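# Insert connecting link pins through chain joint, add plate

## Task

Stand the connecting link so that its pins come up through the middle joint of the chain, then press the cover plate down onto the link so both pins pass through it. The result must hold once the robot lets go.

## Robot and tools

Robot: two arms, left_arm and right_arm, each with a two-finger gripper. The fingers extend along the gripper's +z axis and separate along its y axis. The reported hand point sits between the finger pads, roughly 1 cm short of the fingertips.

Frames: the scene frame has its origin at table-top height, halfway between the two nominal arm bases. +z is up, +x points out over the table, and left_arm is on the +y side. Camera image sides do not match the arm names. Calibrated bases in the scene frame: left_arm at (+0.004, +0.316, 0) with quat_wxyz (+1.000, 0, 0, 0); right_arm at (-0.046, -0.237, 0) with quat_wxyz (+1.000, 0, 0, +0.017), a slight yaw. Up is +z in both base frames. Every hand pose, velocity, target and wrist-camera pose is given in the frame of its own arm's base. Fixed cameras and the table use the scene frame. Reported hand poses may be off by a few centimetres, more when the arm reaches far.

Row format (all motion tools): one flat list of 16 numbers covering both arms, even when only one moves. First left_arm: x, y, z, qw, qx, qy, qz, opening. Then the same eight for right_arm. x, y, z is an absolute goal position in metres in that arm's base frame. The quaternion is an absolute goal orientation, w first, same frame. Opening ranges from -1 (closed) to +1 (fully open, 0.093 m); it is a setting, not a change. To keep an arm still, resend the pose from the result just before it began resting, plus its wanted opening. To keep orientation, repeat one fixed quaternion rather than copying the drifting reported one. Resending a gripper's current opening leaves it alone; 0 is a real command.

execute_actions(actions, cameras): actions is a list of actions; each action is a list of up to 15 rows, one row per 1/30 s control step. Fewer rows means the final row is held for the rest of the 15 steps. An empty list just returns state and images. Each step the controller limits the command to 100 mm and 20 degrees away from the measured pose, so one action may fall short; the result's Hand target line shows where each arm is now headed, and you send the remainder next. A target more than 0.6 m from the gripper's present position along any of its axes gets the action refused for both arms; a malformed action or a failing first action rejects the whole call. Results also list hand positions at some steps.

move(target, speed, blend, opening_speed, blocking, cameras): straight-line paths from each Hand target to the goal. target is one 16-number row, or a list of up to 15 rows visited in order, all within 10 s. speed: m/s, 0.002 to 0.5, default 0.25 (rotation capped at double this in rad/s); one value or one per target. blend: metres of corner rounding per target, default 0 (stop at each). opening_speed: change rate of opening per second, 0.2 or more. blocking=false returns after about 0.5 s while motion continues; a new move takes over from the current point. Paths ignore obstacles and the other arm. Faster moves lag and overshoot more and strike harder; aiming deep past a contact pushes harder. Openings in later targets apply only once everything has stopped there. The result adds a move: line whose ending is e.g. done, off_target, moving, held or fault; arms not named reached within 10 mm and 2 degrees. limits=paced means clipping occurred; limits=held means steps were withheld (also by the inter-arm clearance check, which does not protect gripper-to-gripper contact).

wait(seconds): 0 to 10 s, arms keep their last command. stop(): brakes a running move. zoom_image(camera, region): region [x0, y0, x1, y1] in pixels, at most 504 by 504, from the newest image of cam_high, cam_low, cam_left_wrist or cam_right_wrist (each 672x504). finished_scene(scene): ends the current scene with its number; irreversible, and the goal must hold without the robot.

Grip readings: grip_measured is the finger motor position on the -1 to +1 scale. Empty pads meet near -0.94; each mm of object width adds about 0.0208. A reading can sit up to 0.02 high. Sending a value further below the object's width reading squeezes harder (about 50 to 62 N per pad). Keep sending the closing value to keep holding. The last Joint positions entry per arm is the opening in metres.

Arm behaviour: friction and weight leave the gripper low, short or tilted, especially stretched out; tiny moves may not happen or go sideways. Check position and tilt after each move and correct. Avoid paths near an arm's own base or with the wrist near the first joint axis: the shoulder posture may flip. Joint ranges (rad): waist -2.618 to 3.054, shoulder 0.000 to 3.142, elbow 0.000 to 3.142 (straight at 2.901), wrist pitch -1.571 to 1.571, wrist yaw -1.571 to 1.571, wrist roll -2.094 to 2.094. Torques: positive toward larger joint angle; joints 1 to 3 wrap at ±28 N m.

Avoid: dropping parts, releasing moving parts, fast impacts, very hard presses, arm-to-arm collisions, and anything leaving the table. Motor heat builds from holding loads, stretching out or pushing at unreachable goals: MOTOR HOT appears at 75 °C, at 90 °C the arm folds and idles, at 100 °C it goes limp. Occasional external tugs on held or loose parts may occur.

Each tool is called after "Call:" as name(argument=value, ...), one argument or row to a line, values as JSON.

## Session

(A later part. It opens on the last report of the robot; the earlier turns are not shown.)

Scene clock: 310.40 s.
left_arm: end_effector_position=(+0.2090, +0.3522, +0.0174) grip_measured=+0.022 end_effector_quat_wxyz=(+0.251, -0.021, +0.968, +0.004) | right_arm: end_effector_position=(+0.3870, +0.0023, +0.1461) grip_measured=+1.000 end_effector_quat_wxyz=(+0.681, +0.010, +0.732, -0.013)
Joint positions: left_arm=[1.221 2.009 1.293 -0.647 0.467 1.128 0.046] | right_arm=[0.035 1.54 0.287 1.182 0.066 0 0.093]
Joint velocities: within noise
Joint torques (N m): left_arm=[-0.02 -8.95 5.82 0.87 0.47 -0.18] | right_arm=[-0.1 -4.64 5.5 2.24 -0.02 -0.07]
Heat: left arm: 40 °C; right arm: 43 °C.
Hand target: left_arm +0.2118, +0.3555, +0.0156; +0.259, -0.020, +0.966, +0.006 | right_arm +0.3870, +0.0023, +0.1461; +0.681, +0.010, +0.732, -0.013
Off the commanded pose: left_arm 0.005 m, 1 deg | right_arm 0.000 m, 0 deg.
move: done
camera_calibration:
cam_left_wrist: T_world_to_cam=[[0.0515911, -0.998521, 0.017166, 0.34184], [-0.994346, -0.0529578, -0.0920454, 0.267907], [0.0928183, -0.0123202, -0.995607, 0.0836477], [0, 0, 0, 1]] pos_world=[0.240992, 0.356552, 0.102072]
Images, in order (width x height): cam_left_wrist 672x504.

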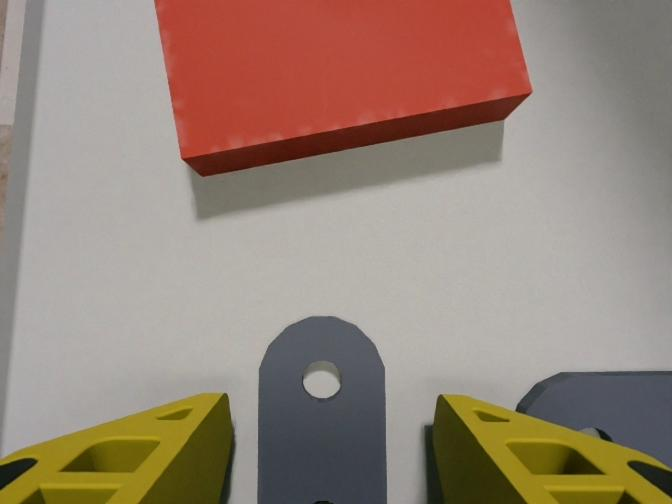

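Call:
move(
  target=[
    [0.2090,0.3595,0.0125,0.2587,-0.0205,0.9657,0.0055,0.0,0.387,0.0023,0.1461,0.681,0.010,0.732,-0.013,1],
  ],
  speed=0.05,
  cameras=["cam_left_wrist"],
)

Scene clock: 318.20 s.
left_arm: end_effector_position=(+0.2078, +0.3517, +0.0124) grip_measured=+0.002 end_effector_quat_wxyz=(+0.250, -0.023, +0.968, -0.001) | right_arm: end_effector_position=(+0.3870, +0.0023, +0.1461) grip_measured=+1.000 end_effector_quat_wxyz=(+0.681, +0.010, +0.732, -0.013)
Joint positions: left_arm=[1.224 2.023 1.293 -0.645 0.468 1.13 0.045] | right_arm=[0.035 1.54 0.287 1.182 0.066 0 0.093]
Joint velocities: within noise
Joint torques (N m): left_arm=[0.72 -8.85 6.65 0.83 0.47 -0.08] | right_arm=[-0.31 -4.79 5.45 2.21 -0.02 -0.04]
Heat: left arm: 40 °C; right arm: 44 °C.
Hand target: left_arm +0.2089, +0.3593, +0.0126; +0.259, -0.021, +0.966, +0.006 | right_arm +0.3870, +0.0023, +0.1461; +0.681, +0.010, +0.732, -0.013
Off the commanded pose: left_arm 0.008 m, 1 deg | right_arm 0.000 m, 0 deg.
move: done
camera_calibration:
cam_left_wrist: T_world_to_cam=[[0.0523132, -0.998237, 0.0280253, 0.341156], [-0.99453, -0.0546184, -0.089029, 0.26685], [0.0904027, -0.0232146, -0.995635, 0.0830717], [0, 0, 0, 1]] pos_world=[0.240034, 0.357058, 0.0969055]
Images, in order (width x height): cam_left_wrist 672x504.

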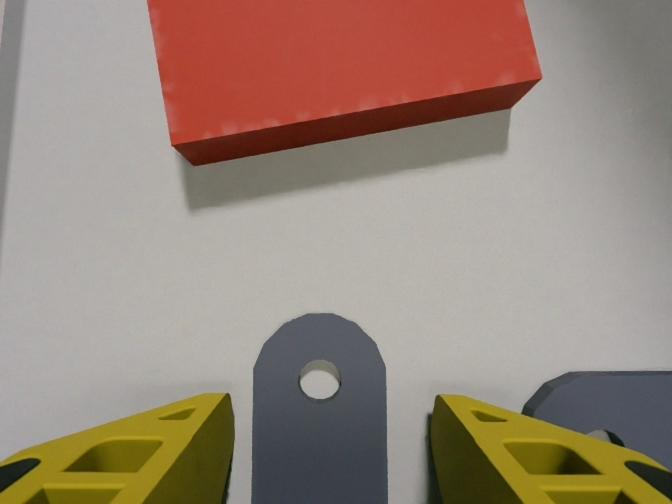

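Call:
move(
  target=[
    [0.2070,0.3570,0.0140,0.2587,-0.0205,0.9657,0.0055,-0.55,0.387,0.0023,0.1461,0.681,0.010,0.732,-0.013,1],
  ],
  speed=0.05,
  opening_speed=0.5,
  cameras=["cam_left_wrist"],
)

Call:
zoom_image(
  camera="cam_left_wrist",
  region=[210, 290, 460, 504],
)

Scene clock: 331.07 s.
left_arm: end_effector_position=(+0.2076, +0.3520, +0.0124) grip_measured=-0.461 end_effector_quat_wxyz=(+0.250, -0.022, +0.968, +0.000) | right_arm: end_effector_position=(+0.3870, +0.0023, +0.1461) grip_measured=+1.000 end_effector_quat_wxyz=(+0.681, +0.010, +0.732, -0.013)
Joint positions: left_arm=[1.225 2.023 1.293 -0.645 0.468 1.132 0.023] | right_arm=[0.035 1.54 0.287 1.182 0.066 0 0.093]
Joint velocities: within noise
Joint torques (N m): left_arm=[0.92 -10.07 5.7 0.8 0.47 -0.07] | right_arm=[-0.24 -4.81 5.64 2.23 -0.01 0]
Heat: left arm: 40 °C; right arm: 44 °C.
Hand target: left_arm +0.2070, +0.3569, +0.0140; +0.258, -0.020, +0.966, +0.005 | right_arm +0.3870, +0.0023, +0.1461; +0.681, +0.010, +0.732, -0.013
Off the commanded pose: left_arm 0.005 m, 1 deg | right_arm 0.000 m, 0 deg.
move: done
camera_calibration:
cam_left_wrist: T_world_to_cam=[[0.0514053, -0.99832, 0.0267519, 0.341638], [-0.99457, -0.0536027, -0.089208, 0.266279], [0.090492, -0.0220209, -0.995654, 0.082677], [0, 0, 0, 1]] pos_world=[0.239789, 0.357158, 0.0969324]
Images, in order (width x height): cam_left_wrist 672x504.

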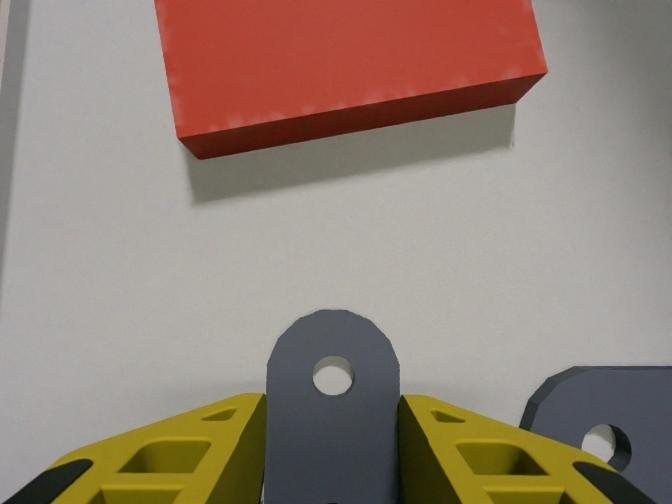

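Scaled by 2.016 from the camera's 672x504 image, which has a finer 960x720 frame.

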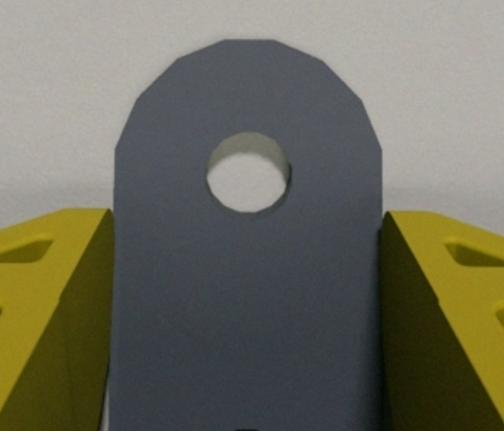

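Call:
move(
  target=[
    [0.2070,0.3540,0.11,0.2587,-0.0205,0.9657,0.0055,-0.55,0.387,0.0023,0.1461,0.681,0.010,0.732,-0.013,1],
  ],
  speed=0.1,
  cameras=["cam_left_wrist","cam_low"],
)

Call:
zoom_image(
  camera="cam_left_wrist",
  region=[210, 290, 460, 504],
)

Call:
zoom_image(
  camera="cam_low",
  region=[330, 160, 450, 250],
)

Scene clock: 340.73 s.
left_arm: end_effector_position=(+0.2054, +0.3456, +0.0836) grip_measured=-0.461 end_effector_quat_wxyz=(+0.241, -0.028, +0.970, -0.024) | right_arm: end_effector_position=(+0.3870, +0.0023, +0.1461) grip_measured=+1.000 end_effector_quat_wxyz=(+0.681, +0.010, +0.732, -0.013)
Joint positions: left_arm=[1.225 1.944 1.489 -0.972 0.469 1.133 0.023] | right_arm=[0.035 1.54 0.287 1.182 0.066 0 0.093]
Joint velocities: within noise
Joint torques (N m): left_arm=[0.62 -14.58 8.17 0.57 0.47 -0.09] | right_arm=[-0.31 -4.89 5.3 2.26 0.04 -0.05]
Heat: left arm: 40 °C; right arm: 44 °C.
Hand target: left_arm +0.2069, +0.3533, +0.1097; +0.259, -0.020, +0.966, +0.006 | right_arm +0.3870, +0.0023, +0.1461; +0.681, +0.010, +0.732, -0.013
Off the commanded pose: left_arm 0.028 m, 4 deg | right_arm 0.000 m, 0 deg.
move: off_target (left_arm)
camera_calibration:
cam_left_wrist: T_world_to_cam=[[0.0518879, -0.995845, 0.0748405, 0.328545], [-0.995966, -0.0570962, -0.0692184, 0.269903], [0.0732038, -0.070947, -0.99479, 0.174002], [0, 0, 0, 1]] pos_world=[0.239029, 0.354935, 0.167189]
Images, in order (width x height): cam_low 672x504, cam_left_wrist 672x504.

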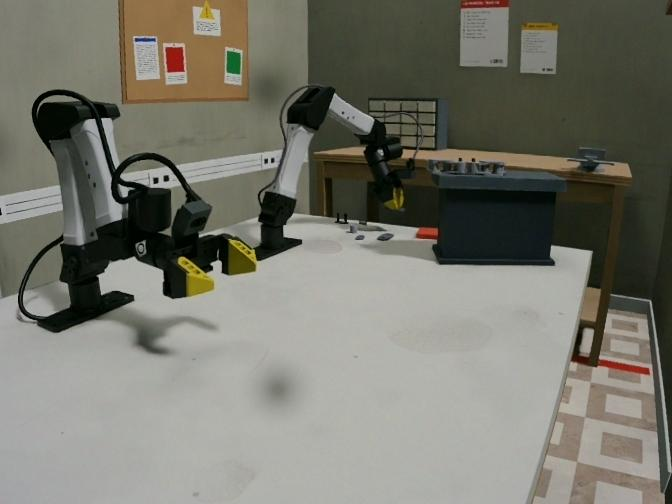

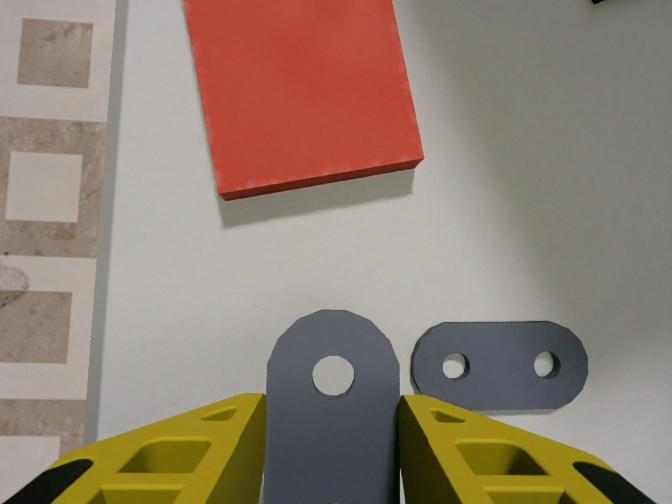

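Scaled by 2.016 from the camera's 672x504 image, which has a finer 960x720 frame.

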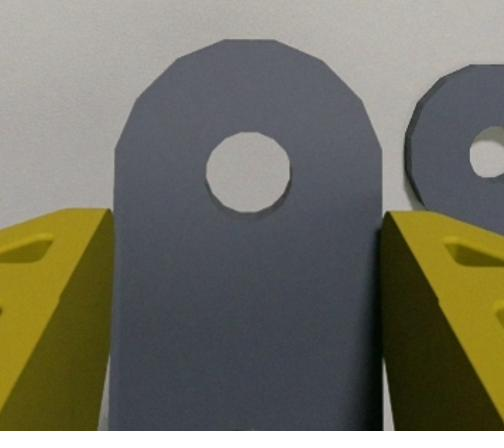

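Scaled by 4.200 from the camera's 672x504 image, which has a finer 960x720 frame.

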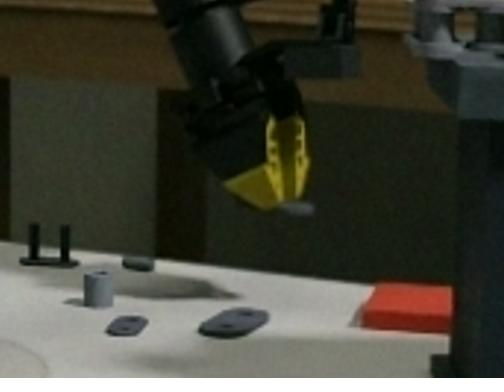

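Call:
move(
  target=[
    [0.24,0.31,0.30,0.2540,-0.1100,0.9600,0.03,-0.55,0.387,0.0023,0.1461,0.681,0.010,0.732,-0.013,1],
    [0.38,0.19,0.345,0.2900,-0.1843,0.9370,0.0494,-0.55,0.387,0.0023,0.1461,0.681,0.010,0.732,-0.013,1],
    [0.462,0.158,0.315,0.2540,-0.1843,0.9481,0.0494,-0.55,0.387,0.0023,0.1461,0.681,0.010,0.732,-0.013,1],
  ],
  speed=[0.15,0.2,0.12],
  blend=[0.03,0.03,0],
  cameras=["cam_left_wrist","cam_low"],
)

Call:
zoom_image(
  camera="cam_low",
  region=[400, 110, 530, 190],
)

Scene clock: 357.97 s.
left_arm: end_effector_position=(+0.4593, +0.1554, +0.3087) grip_measured=-0.461 end_effector_quat_wxyz=(+0.287, -0.176, +0.940, +0.048) | right_arm: end_effector_position=(+0.3870, +0.0023, +0.1461) grip_measured=+1.000 end_effector_quat_wxyz=(+0.681, +0.010, +0.732, -0.013)
Joint positions: left_arm=[0.321 2.225 2.82 -1.575 -0.016 -0.044 0.023] | right_arm=[0.035 1.54 0.287 1.182 0.066 0 0.093]
Joint velocities: within noise
Joint torques (N m): left_arm=[-0.34 -10.37 6.97 1.45 -0.15 -0.35] | right_arm=[-0.4 -4.74 5.38 2.21 -0.01 0.01]
Heat: left arm: 45 °C; right arm: 44 °C.
Hand target: left_arm +0.4614, +0.1577, +0.3145; +0.299, -0.181, +0.935, +0.055 | right_arm +0.3870, +0.0023, +0.1461; +0.681, +0.010, +0.732, -0.013
Off the commanded pose: left_arm 0.007 m, 4 deg | right_arm 0.000 m, 0 deg.
joint read past its limit (left arm) — joint 4 (wrist pitch), lower limit.
joint sent to its limit (left arm) — joint 4 (wrist pitch), lower limit. The joint targets are off in orientation, not in position.
move: off_target (left_arm)
camera_calibration:
cam_left_wrist: T_world_to_cam=[[0.364927, -0.930657, 0.0265594, -0.0298854], [-0.915022, -0.363772, -0.174367, 0.570493], [0.171937, 0.0393288, -0.984323, 0.300172], [0, 0, 0, 1]] pos_world=[0.481309, 0.167911, 0.395735]
Images, in order (width x height): cam_low 672x504, cam_left_wrist 672x504.

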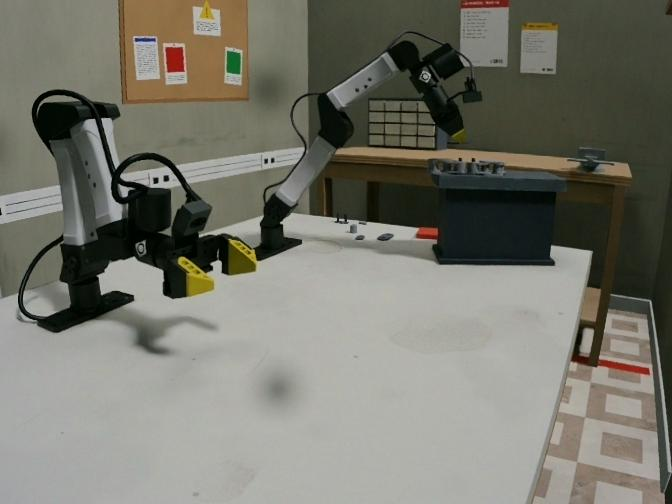

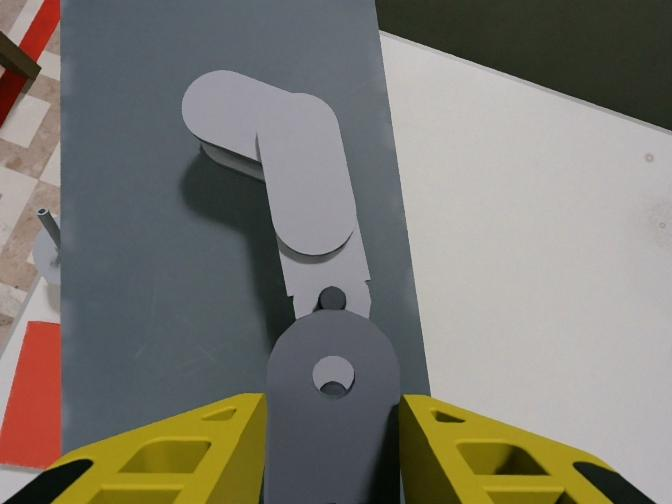

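Scaled by 3.877 from the camera's 672x504 image, which has a finer 960x720 frame.

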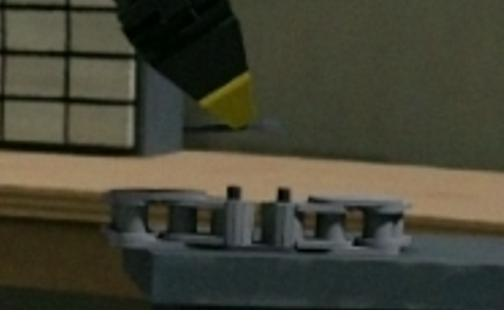

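Call:
move(
  target=[
    [0.4790,0.1640,0.296,0.2537,-0.1930,0.9463,0.0520,-0.55,0.387,0.0023,0.1461,0.681,0.010,0.732,-0.013,1],
  ],
  speed=0.06,
  cameras=["cam_left_wrist","cam_low"],
)

Call:
zoom_image(
  camera="cam_low",
  region=[400, 110, 530, 190],
)

Call:
zoom_image(
  camera="cam_left_wrist",
  region=[300, 342, 366, 408],
)

Scene clock: 373.53 s.
left_arm: end_effector_position=(+0.4704, +0.1611, +0.2888) grip_measured=-0.461 end_effector_quat_wxyz=(+0.273, -0.187, +0.943, +0.049) | right_arm: end_effector_position=(+0.3870, +0.0023, +0.1461) grip_measured=+1.000 end_effector_quat_wxyz=(+0.681, +0.010, +0.732, -0.013)
Joint positions: left_arm=[0.321 2.281 2.838 -1.567 -0.027 -0.062 0.023] | right_arm=[0.035 1.54 0.287 1.182 0.066 0 0.093]
Joint velocities: within noise
Joint torques (N m): left_arm=[-0.72 -10.62 7.04 1.65 -0.17 -0.27] | right_arm=[-0.28 -4.66 5.44 2.22 0.01 -0.04]
Heat: left arm: 45 °C; right arm: 44 °C.
Hand target: left_arm +0.4781, +0.1636, +0.2956; +0.293, -0.190, +0.935, +0.057 | right_arm +0.3870, +0.0023, +0.1461; +0.681, +0.010, +0.732, -0.013
Off the commanded pose: left_arm 0.012 m, 2 deg | right_arm 0.000 m, 0 deg.
elbow stopped short (left arm): the move would have taken joint 3 (elbow) straighter than the controller allows.
move: off_target (left_arm)
camera_calibration:
cam_left_wrist: T_world_to_cam=[[0.385168, -0.922504, 0.0251355, -0.0385774], [-0.911626, -0.384578, -0.145044, 0.572568], [0.14347, 0.0329519, -0.989106, 0.294283], [0, 0, 0, 1]] pos_world=[0.494606, 0.174912, 0.375094]
Images, in order (width x height): cam_low 672x504, cam_left_wrist 672x504.

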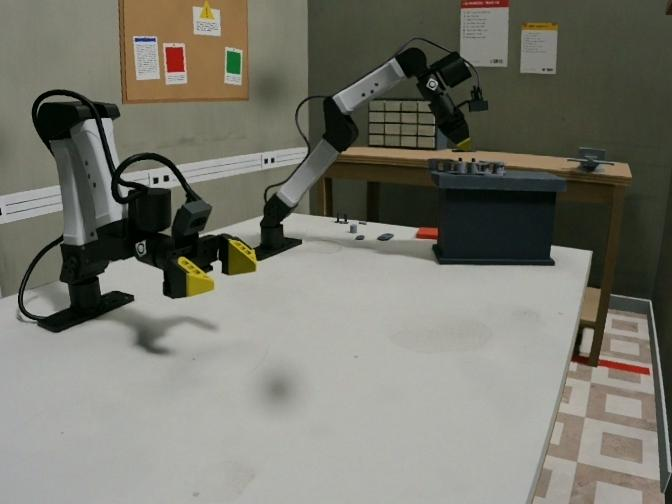

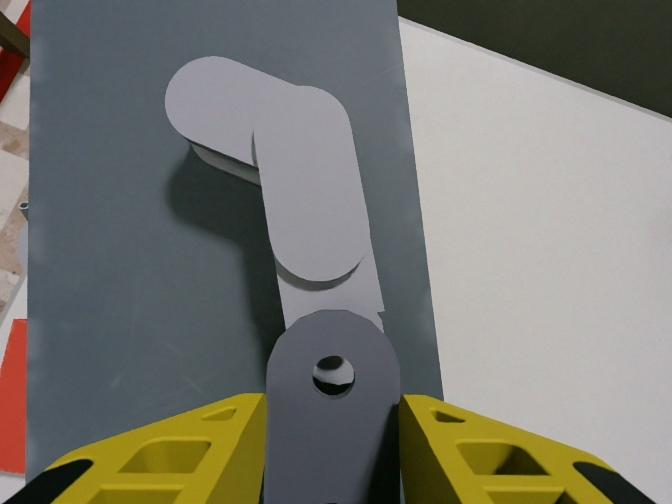

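Scaled by 3.877 from the camera's 672x504 image, which has a finer 960x720 frame.

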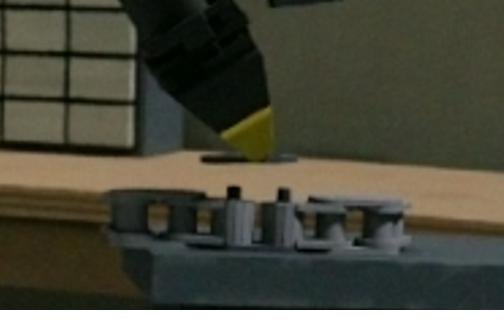

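Scaled by 7.636 from the camera's 672x504 image, which has a finer 960x720 frame.

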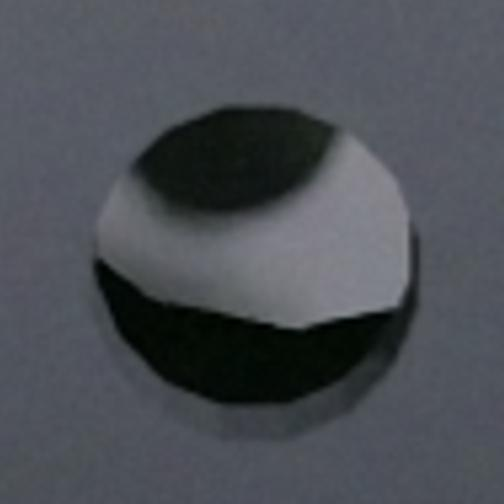

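Call:
move(
  target=[
    [0.4850,0.1645,0.286,0.2537,-0.1930,0.9463,0.0520,-0.55,0.387,0.0023,0.1461,0.681,0.010,0.732,-0.013,1],
  ],
  speed=0.06,
  cameras=["cam_left_wrist","cam_low"],
)

Call:
zoom_image(
  camera="cam_low",
  region=[400, 110, 530, 190],
)

Call:
zoom_image(
  camera="cam_left_wrist",
  region=[300, 342, 366, 408],
)

Scene clock: 386.30 s.
left_arm: end_effector_position=(+0.4756, +0.1632, +0.2798) grip_measured=-0.461 end_effector_quat_wxyz=(+0.267, -0.189, +0.944, +0.048) | right_arm: end_effector_position=(+0.3870, +0.0023, +0.1461) grip_measured=+1.000 end_effector_quat_wxyz=(+0.681, +0.010, +0.732, -0.013)
Joint positions: left_arm=[0.321 2.303 2.838 -1.558 -0.029 -0.066 0.023] | right_arm=[0.035 1.54 0.287 1.182 0.066 0 0.093]
Joint velocities: within noise
Joint torques (N m): left_arm=[-1.06 -10.61 7.12 1.63 -0.18 -0.3] | right_arm=[-0.14 -4.79 5.34 2.21 -0.01 -0.02]
Heat: left arm: 46 °C; right arm: 45 °C.
Hand target: left_arm +0.4841, +0.1641, +0.2856; +0.286, -0.191, +0.937, +0.056 | right_arm +0.3870, +0.0023, +0.1461; +0.681, +0.010, +0.732, -0.013
Off the commanded pose: left_arm 0.011 m, 2 deg | right_arm 0.000 m, 0 deg.
elbow stopped short (left arm): the move would have taken joint 3 (elbow) straighter than the controller allows.
move: off_target (left_arm)
camera_calibration:
cam_left_wrist: T_world_to_cam=[[0.389066, -0.920887, 0.0243892, -0.0403515], [-0.9117, -0.388709, -0.133076, 0.574093], [0.132028, 0.0295396, -0.990806, 0.290971], [0, 0, 0, 1]] pos_world=[0.500683, 0.177401, 0.365678]
Images, in order (width x height): cam_low 672x504, cam_left_wrist 672x504.

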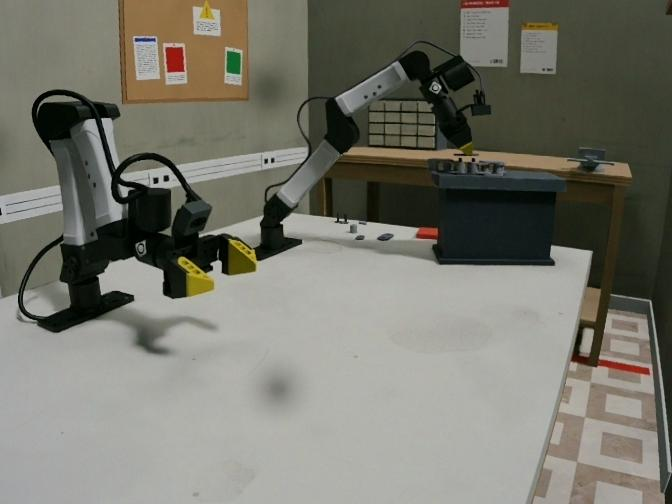

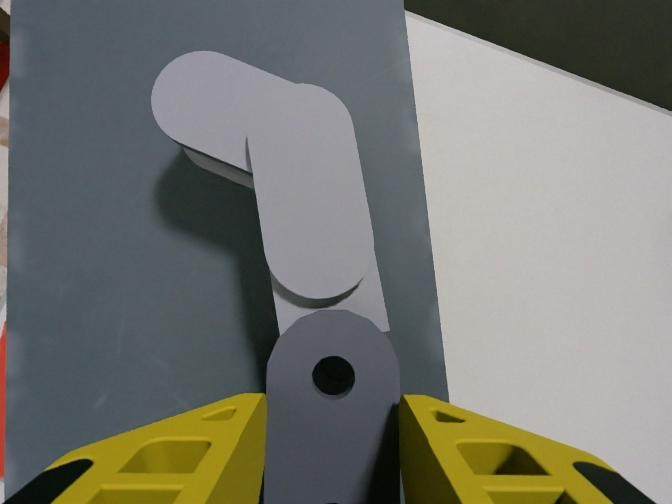

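Scaled by 3.877 from the camera's 672x504 image, which has a finer 960x720 frame.

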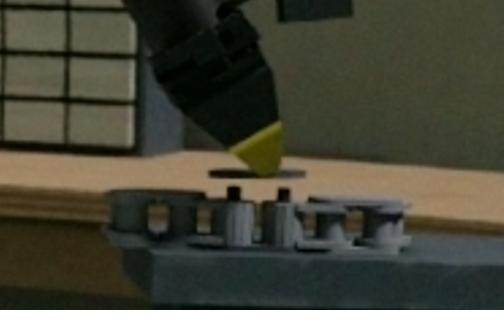

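Scaled by 7.636 from the camera's 672x504 image, which has a finer 960x720 frame.

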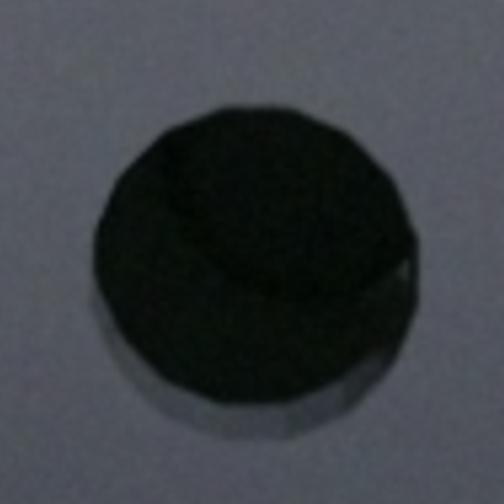

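Call:
move(
  target=[
    [0.4862,0.1620,0.2825,0.2537,-0.1930,0.9463,0.0520,-0.55,0.387,0.0023,0.1461,0.681,0.010,0.732,-0.013,1],
  ],
  speed=0.04,
  cameras=["cam_left_wrist","cam_low"],
)

Call:
zoom_image(
  camera="cam_low",
  region=[430, 140, 500, 190],
)

Call:
zoom_image(
  camera="cam_left_wrist",
  region=[300, 342, 366, 408],
)

Scene clock: 409.93 s.
left_arm: end_effector_position=(+0.4780, +0.1607, +0.2765) grip_measured=-0.461 end_effector_quat_wxyz=(+0.264, -0.188, +0.945, +0.048) | right_arm: end_effector_position=(+0.3870, +0.0023, +0.1461) grip_measured=+1.000 end_effector_quat_wxyz=(+0.681, +0.010, +0.732, -0.013)
Joint positions: left_arm=[0.313 2.31 2.838 -1.557 -0.032 -0.071 0.023] | right_arm=[0.035 1.54 0.287 1.182 0.066 0 0.093]
Joint velocities: within noise
Joint torques (N m): left_arm=[-1.06 -10.78 7.13 1.56 -0.16 -0.28] | right_arm=[-0.21 -4.55 5.42 2.23 0.02 -0.02]
Heat: left arm: 45 °C; right arm: 45 °C.
Hand target: left_arm +0.4854, +0.1616, +0.2820; +0.281, -0.191, +0.939, +0.055 | right_arm +0.3870, +0.0023, +0.1461; +0.681, +0.010, +0.732, -0.013
Off the commanded pose: left_arm 0.010 m, 1 deg | right_arm 0.000 m, 0 deg.
elbow stopped short (left arm): the move would have taken joint 3 (elbow) straighter than the controller allows.
move: done
camera_calibration:
cam_left_wrist: T_world_to_cam=[[0.388478, -0.921138, 0.02429, -0.0431731], [-0.912673, -0.388271, -0.127567, 0.573778], [0.126938, 0.0273882, -0.991532, 0.290434], [0, 0, 0, 1]] pos_world=[0.503576, 0.175059, 0.362218]
Images, in order (width x height): cam_low 672x504, cam_left_wrist 672x504.

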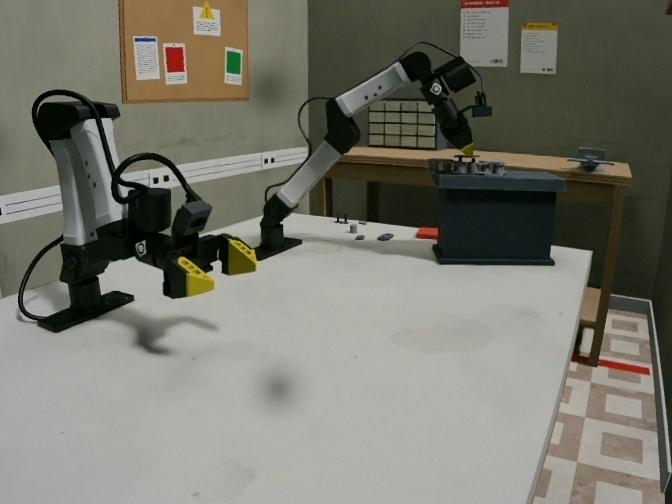

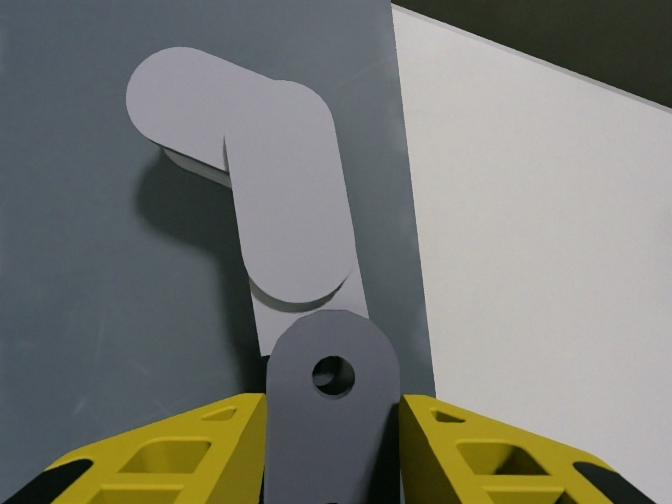

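Scaled by 7.200 from the camera's 672x504 image, which has a finer 960x720 frame.

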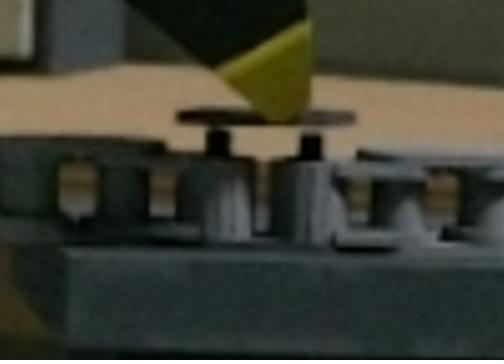

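Scaled by 7.636 from the camera's 672x504 image, which has a finer 960x720 frame.

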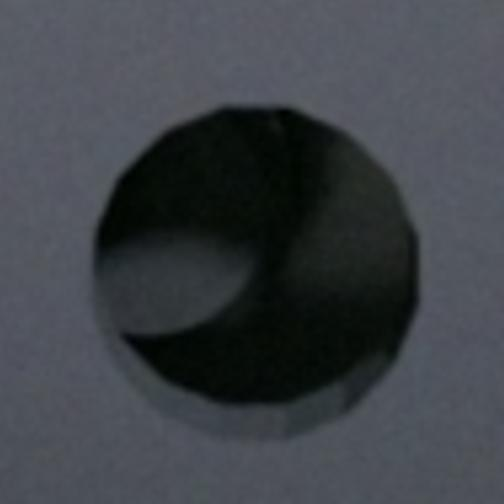

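Call:
move(
  target=[
    [0.4855,0.1647,0.2825,0.2537,-0.1930,0.9463,0.0520,-0.55,0.387,0.0023,0.1461,0.681,0.010,0.732,-0.013,1],
  ],
  speed=0.04,
  cameras=["cam_left_wrist","cam_low"],
)

Call:
zoom_image(
  camera="cam_low",
  region=[430, 140, 500, 190],
)

Call:
zoom_image(
  camera="cam_left_wrist",
  region=[300, 342, 366, 408],
)

Scene clock: 435.53 s.
left_arm: end_effector_position=(+0.4781, +0.1607, +0.2765) grip_measured=-0.461 end_effector_quat_wxyz=(+0.264, -0.189, +0.945, +0.048) | right_arm: end_effector_position=(+0.3870, +0.0023, +0.1461) grip_measured=+1.000 end_effector_quat_wxyz=(+0.681, +0.010, +0.732, -0.013)
Joint positions: left_arm=[0.313 2.31 2.838 -1.556 -0.033 -0.072 0.023] | right_arm=[0.035 1.54 0.287 1.182 0.066 0 0.093]
Joint velocities: within noise
Joint torques (N m): left_arm=[-0.32 -10.74 7.15 1.57 -0.15 -0.22] | right_arm=[-0.12 -4.66 5.34 2.24 0.03 0]
Heat: left arm: 48 °C; right arm: 45 °C.
Hand target: left_arm +0.4847, +0.1644, +0.2820; +0.282, -0.191, +0.939, +0.055 | right_arm +0.3870, +0.0023, +0.1461; +0.681, +0.010, +0.732, -0.013
Off the commanded pose: left_arm 0.010 m, 1 deg | right_arm 0.000 m, 0 deg.
elbow stopped short (left arm): the move would have taken joint 3 (elbow) straighter than the controller allows.
move: done
camera_calibration:
cam_left_wrist: T_world_to_cam=[[0.388952, -0.92094, 0.0241946, -0.043349], [-0.912427, -0.388718, -0.127968, 0.573932], [0.127255, 0.0276975, -0.991483, 0.290259], [0, 0, 0, 1]] pos_world=[0.503595, 0.175136, 0.36228]
Images, in order (width x height): cam_low 672x504, cam_left_wrist 672x504.

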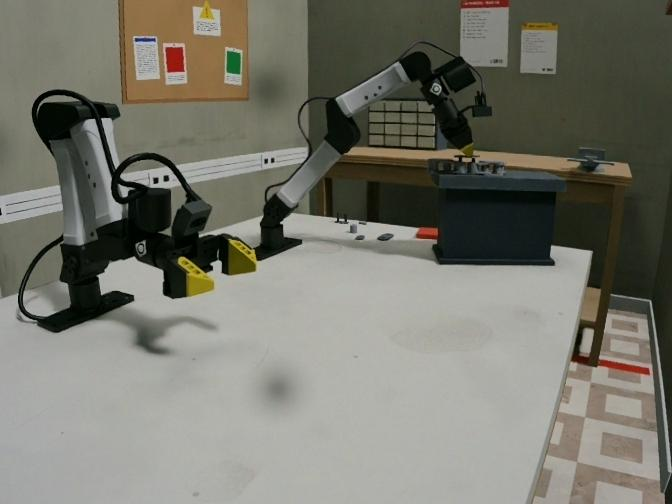

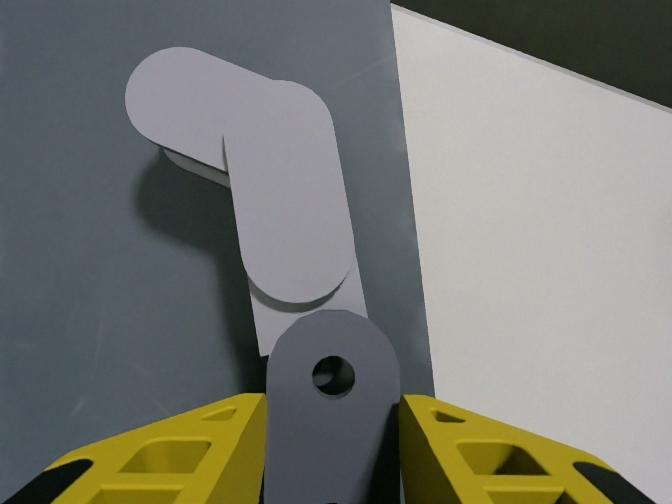

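Scaled by 7.200 from the camera's 672x504 image, which has a finer 960x720 frame.

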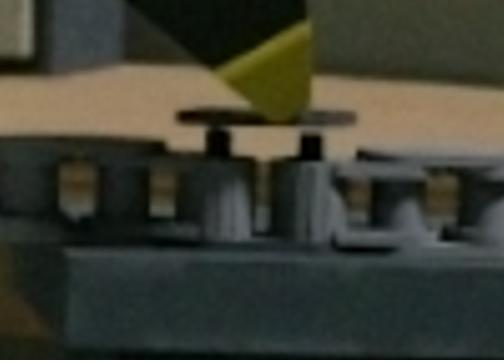

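Scaled by 7.636 from the camera's 672x504 image, which has a finer 960x720 frame.

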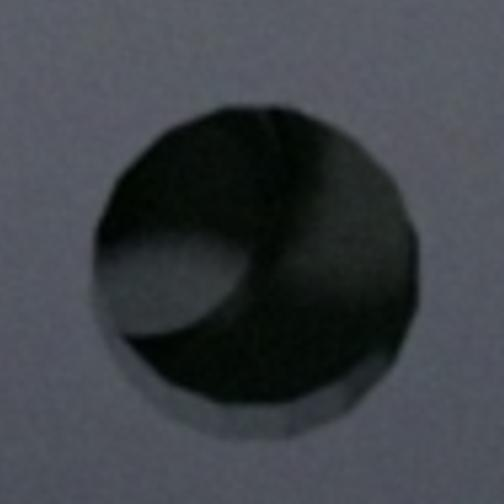

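Call:
move(
  target=[
    [0.4843,0.1700,0.2825,0.2537,-0.1930,0.9463,0.0520,-0.55,0.387,0.0023,0.1461,0.681,0.010,0.732,-0.013,1],
  ],
  speed=0.04,
  cameras=["cam_left_wrist"],
)

Call:
zoom_image(
  camera="cam_left_wrist",
  region=[300, 342, 366, 408],
)

Scene clock: 447.93 s.
left_arm: end_effector_position=(+0.4858, +0.1645, +0.2746) grip_measured=-0.461 end_effector_quat_wxyz=(+0.273, -0.189, +0.942, +0.051) | right_arm: end_effector_position=(+0.3870, +0.0023, +0.1461) grip_measured=+1.000 end_effector_quat_wxyz=(+0.681, +0.010, +0.732, -0.013)
Joint positions: left_arm=[0.315 2.323 2.841 -1.526 -0.036 -0.072 0.023] | right_arm=[0.035 1.54 0.287 1.182 0.066 0 0.093]
Joint velocities: within noise
Joint torques (N m): left_arm=[0.85 -12.18 6.99 1.31 -0.05 -0.1] | right_arm=[-0.21 -4.67 5.45 2.17 0.04 0.02]
Heat: left arm: 49 °C; right arm: 45 °C.
Hand target: left_arm +0.4837, +0.1697, +0.2820; +0.283, -0.191, +0.938, +0.056 | right_arm +0.3870, +0.0023, +0.1461; +0.681, +0.010, +0.732, -0.013
Off the commanded pose: left_arm 0.010 m, 2 deg | right_arm 0.000 m, 0 deg.
elbow stopped short (left arm): the move would have taken joint 3 (elbow) straighter than the controller allows.
move: done
camera_calibration:
cam_left_wrist: T_world_to_cam=[[0.391249, -0.919998, 0.0229716, -0.0438104], [-0.908855, -0.390191, -0.14742, 0.586048], [0.144589, 0.0367999, -0.988807, 0.276618], [0, 0, 0, 1]] pos_world=[0.509778, 0.178186, 0.360923]
Images, in order (width x height): cam_left_wrist 672x504.

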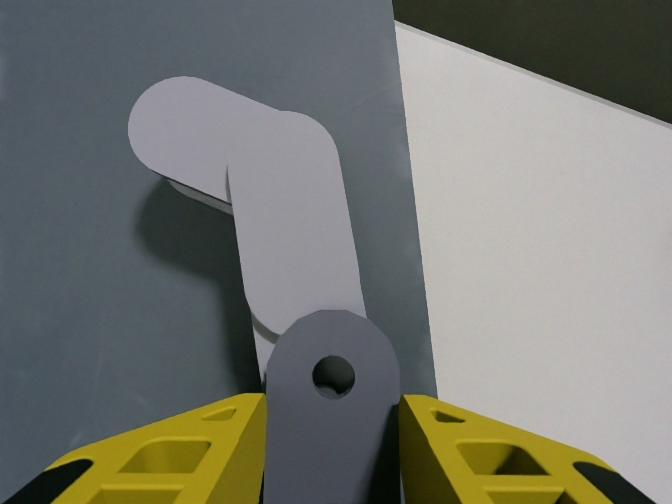

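Scaled by 7.636 from the camera's 672x504 image, which has a finer 960x720 frame.

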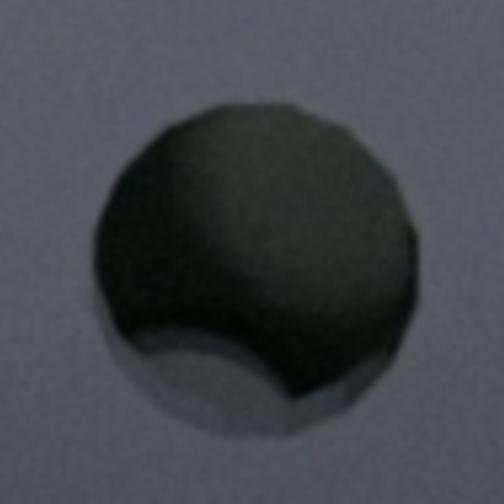

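Call:
move(
  target=[
    [0.4770,0.1690,0.2830,0.2537,-0.1930,0.9463,0.0520,-0.55,0.387,0.0023,0.1461,0.681,0.010,0.732,-0.013,1],
  ],
  speed=0.04,
  cameras=["cam_left_wrist"],
)

Call:
zoom_image(
  camera="cam_left_wrist",
  region=[300, 342, 366, 408],
)

Scene clock: 463.63 s.
left_arm: end_effector_position=(+0.4836, +0.1650, +0.2734) grip_measured=-0.461 end_effector_quat_wxyz=(+0.269, -0.190, +0.943, +0.051) | right_arm: end_effector_position=(+0.3870, +0.0023, +0.1461) grip_measured=+1.000 end_effector_quat_wxyz=(+0.681, +0.010, +0.732, -0.013)
Joint positions: left_arm=[0.317 2.323 2.841 -1.535 -0.036 -0.071 0.023] | right_arm=[0.035 1.54 0.287 1.182 0.066 0 0.093]
Joint velocities: within noise
Joint torques (N m): left_arm=[0.94 -13.03 7.01 1.1 -0.04 -0.09] | right_arm=[-0.32 -4.67 5.26 2.15 -0.01 0]
Heat: left arm: 49 °C; right arm: 45 °C.
Hand target: left_arm +0.4766, +0.1688, +0.2824; +0.273, -0.192, +0.941, +0.055 | right_arm +0.3870, +0.0023, +0.1461; +0.681, +0.010, +0.732, -0.013
Off the commanded pose: left_arm 0.012 m, 2 deg | right_arm 0.000 m, 0 deg.
elbow stopped short (left arm): the move would have taken joint 3 (elbow) straighter than the controller allows.
move: off_target (left_arm)
camera_calibration:
cam_left_wrist: T_world_to_cam=[[0.392957, -0.919299, 0.021769, -0.0430655], [-0.909479, -0.392037, -0.138404, 0.582252], [0.135769, 0.0345885, -0.990137, 0.280744], [0, 0, 0, 1]] pos_world=[0.508352, 0.178964, 0.359499]
Images, in order (width x height): cam_left_wrist 672x504.

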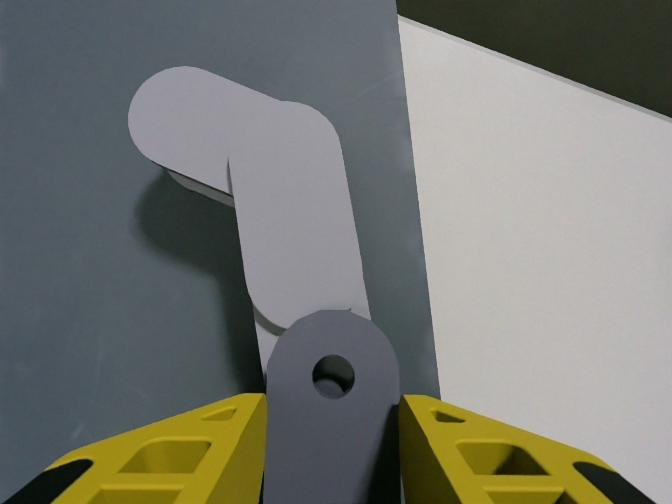

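Scaled by 7.636 from the camera's 672x504 image, which has a finer 960x720 frame.

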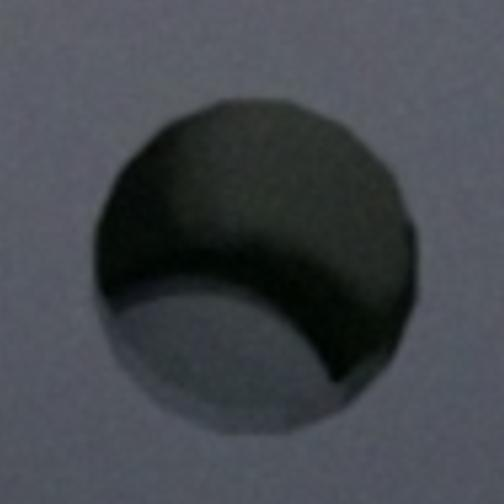

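Call:
move(
  target=[
    [0.4700,0.1672,0.2830,0.2537,-0.1930,0.9463,0.0520,-0.55,0.387,0.0023,0.1461,0.681,0.010,0.732,-0.013,1],
  ],
  speed=0.04,
  cameras=["cam_left_wrist"],
)

Call:
zoom_image(
  camera="cam_left_wrist",
  region=[300, 342, 366, 408],
)

Scene clock: 473.83 s.
left_arm: end_effector_position=(+0.4834, +0.1651, +0.2733) grip_measured=-0.461 end_effector_quat_wxyz=(+0.268, -0.190, +0.943, +0.051) | right_arm: end_effector_position=(+0.3870, +0.0023, +0.1461) grip_measured=+1.000 end_effector_quat_wxyz=(+0.681, +0.010, +0.732, -0.013)
Joint positions: left_arm=[0.317 2.323 2.841 -1.536 -0.036 -0.071 0.023] | right_arm=[0.035 1.54 0.287 1.182 0.066 0 0.093]
Joint velocities: within noise
Joint torques (N m): left_arm=[1.01 -15.15 4.64 0.99 -0.03 -0.09] | right_arm=[-0.09 -4.78 5.41 2.21 -0.04 0.04]
Heat: left arm: 50 °C; right arm: 45 °C.
Hand target: left_arm +0.4701, +0.1670, +0.2825; +0.264, -0.192, +0.944, +0.053 | right_arm +0.3870, +0.0023, +0.1461; +0.681, +0.010, +0.732, -0.013
Off the commanded pose: left_arm 0.017 m, 2 deg | right_arm 0.000 m, 0 deg.
joint sent to its limit (left arm) — joint 4 (wrist pitch), lower limit. The joint targets still meet the commanded pose.
move: off_target (left_arm)
camera_calibration:
cam_left_wrist: T_world_to_cam=[[0.393035, -0.919273, 0.0214691, -0.0428074], [-0.909617, -0.392112, -0.137279, 0.581786], [0.134616, 0.0344269, -0.9903, 0.281264], [0, 0, 0, 1]] pos_world=[0.508164, 0.179091, 0.359322]
Images, in order (width x height): cam_left_wrist 672x504.

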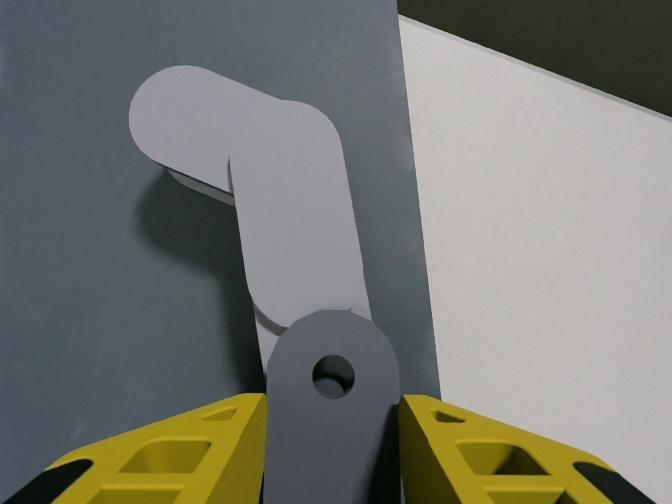

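Scaled by 7.636 from the camera's 672x504 image, which has a finer 960x720 frame.

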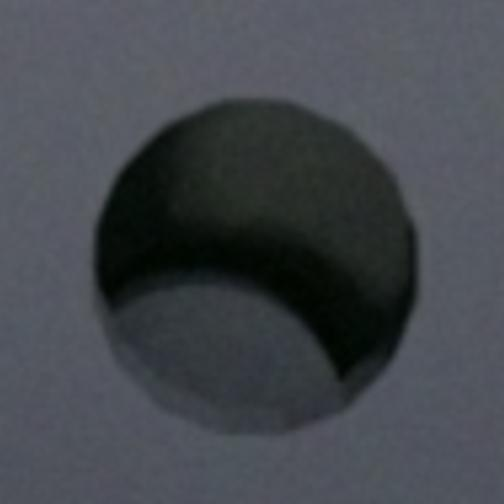

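Call:
move(
  target=[
    [0.4600,0.1600,0.300,0.2537,-0.1930,0.9463,0.0520,-0.55,0.387,0.0023,0.1461,0.681,0.010,0.732,-0.013,1],
    [0.4800,0.1672,0.289,0.2537,-0.1930,0.9463,0.0520,-0.55,0.387,0.0023,0.1461,0.681,0.010,0.732,-0.013,1],
  ],
  speed=0.05,
  cameras=["cam_left_wrist","cam_low"],
)

Call:
zoom_image(
  camera="cam_left_wrist",
  region=[300, 342, 366, 408],
)

Call:
zoom_image(
  camera="cam_low",
  region=[430, 140, 500, 190],
)

Scene clock: 489.90 s.
left_arm: end_effector_position=(+0.4729, +0.1617, +0.2807) grip_measured=-0.461 end_effector_quat_wxyz=(+0.264, -0.190, +0.944, +0.050) | right_arm: end_effector_position=(+0.3870, +0.0023, +0.1461) grip_measured=+1.000 end_effector_quat_wxyz=(+0.681, +0.010, +0.732, -0.013)
Joint positions: left_arm=[0.317 2.298 2.839 -1.569 -0.036 -0.071 0.023] | right_arm=[0.035 1.54 0.287 1.182 0.066 0 0.093]
Joint velocities: within noise
Joint torques (N m): left_arm=[0.28 -11.07 7.04 1.63 -0.07 -0.14] | right_arm=[-0.21 -4.75 5.33 2.2 0.01 -0.03]
Heat: left arm: 54 °C; right arm: 46 °C.
Hand target: left_arm +0.4790, +0.1669, +0.2887; +0.285, -0.191, +0.938, +0.056 | right_arm +0.3870, +0.0023, +0.1461; +0.681, +0.010, +0.732, -0.013
Off the commanded pose: left_arm 0.012 m, 1 deg | right_arm 0.000 m, 0 deg.
elbow stopped short (left arm): the move would have taken joint 3 (elbow) straighter than the controller allows.
move: off_target (left_arm)
camera_calibration:
cam_left_wrist: T_world_to_cam=[[0.393233, -0.919208, 0.0206085, -0.041878], [-0.910864, -0.392522, -0.127488, 0.569885], [0.125277, 0.0313609, -0.991626, 0.295378], [0, 0, 0, 1]] pos_world=[0.498552, 0.175934, 0.366421]
Images, in order (width x height): cam_low 672x504, cam_left_wrist 672x504.

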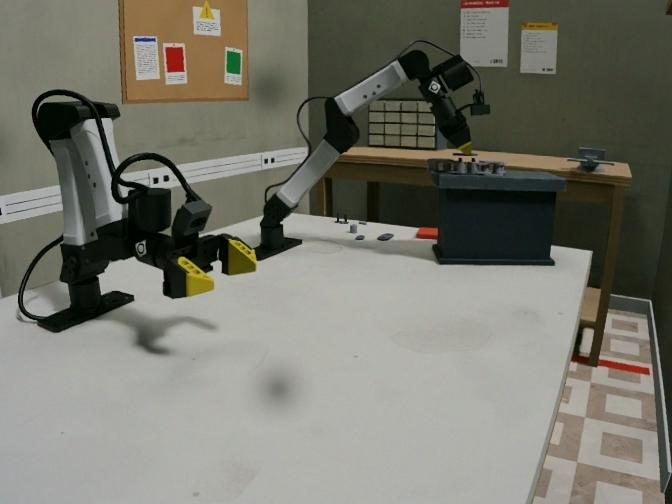

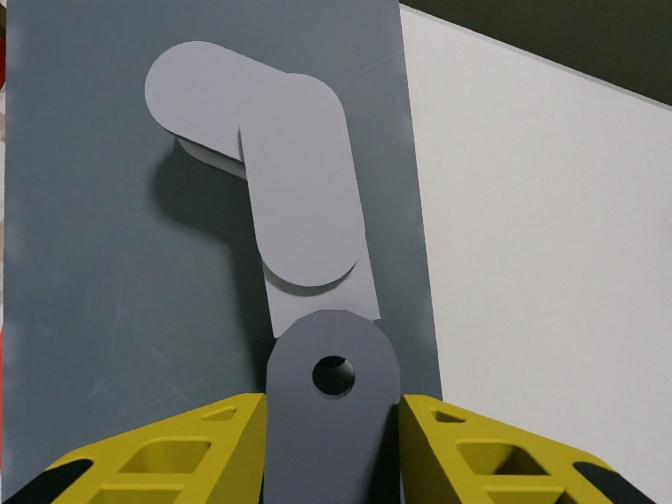

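Scaled by 7.636 from the camera's 672x504 image, which has a finer 960x720 frame.

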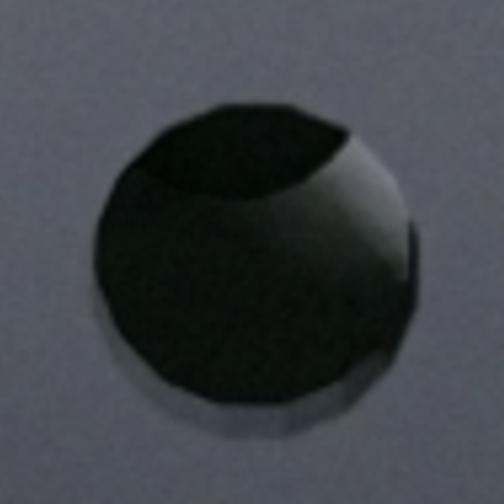

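Scaled by 7.200 from the camera's 672x504 image, which has a finer 960x720 frame.

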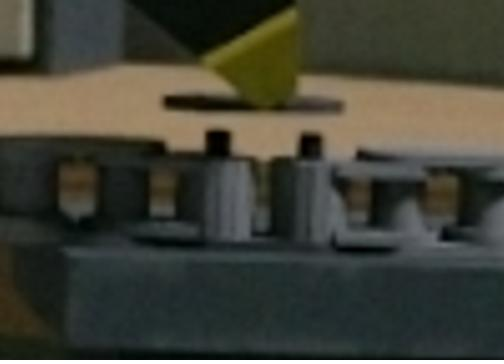

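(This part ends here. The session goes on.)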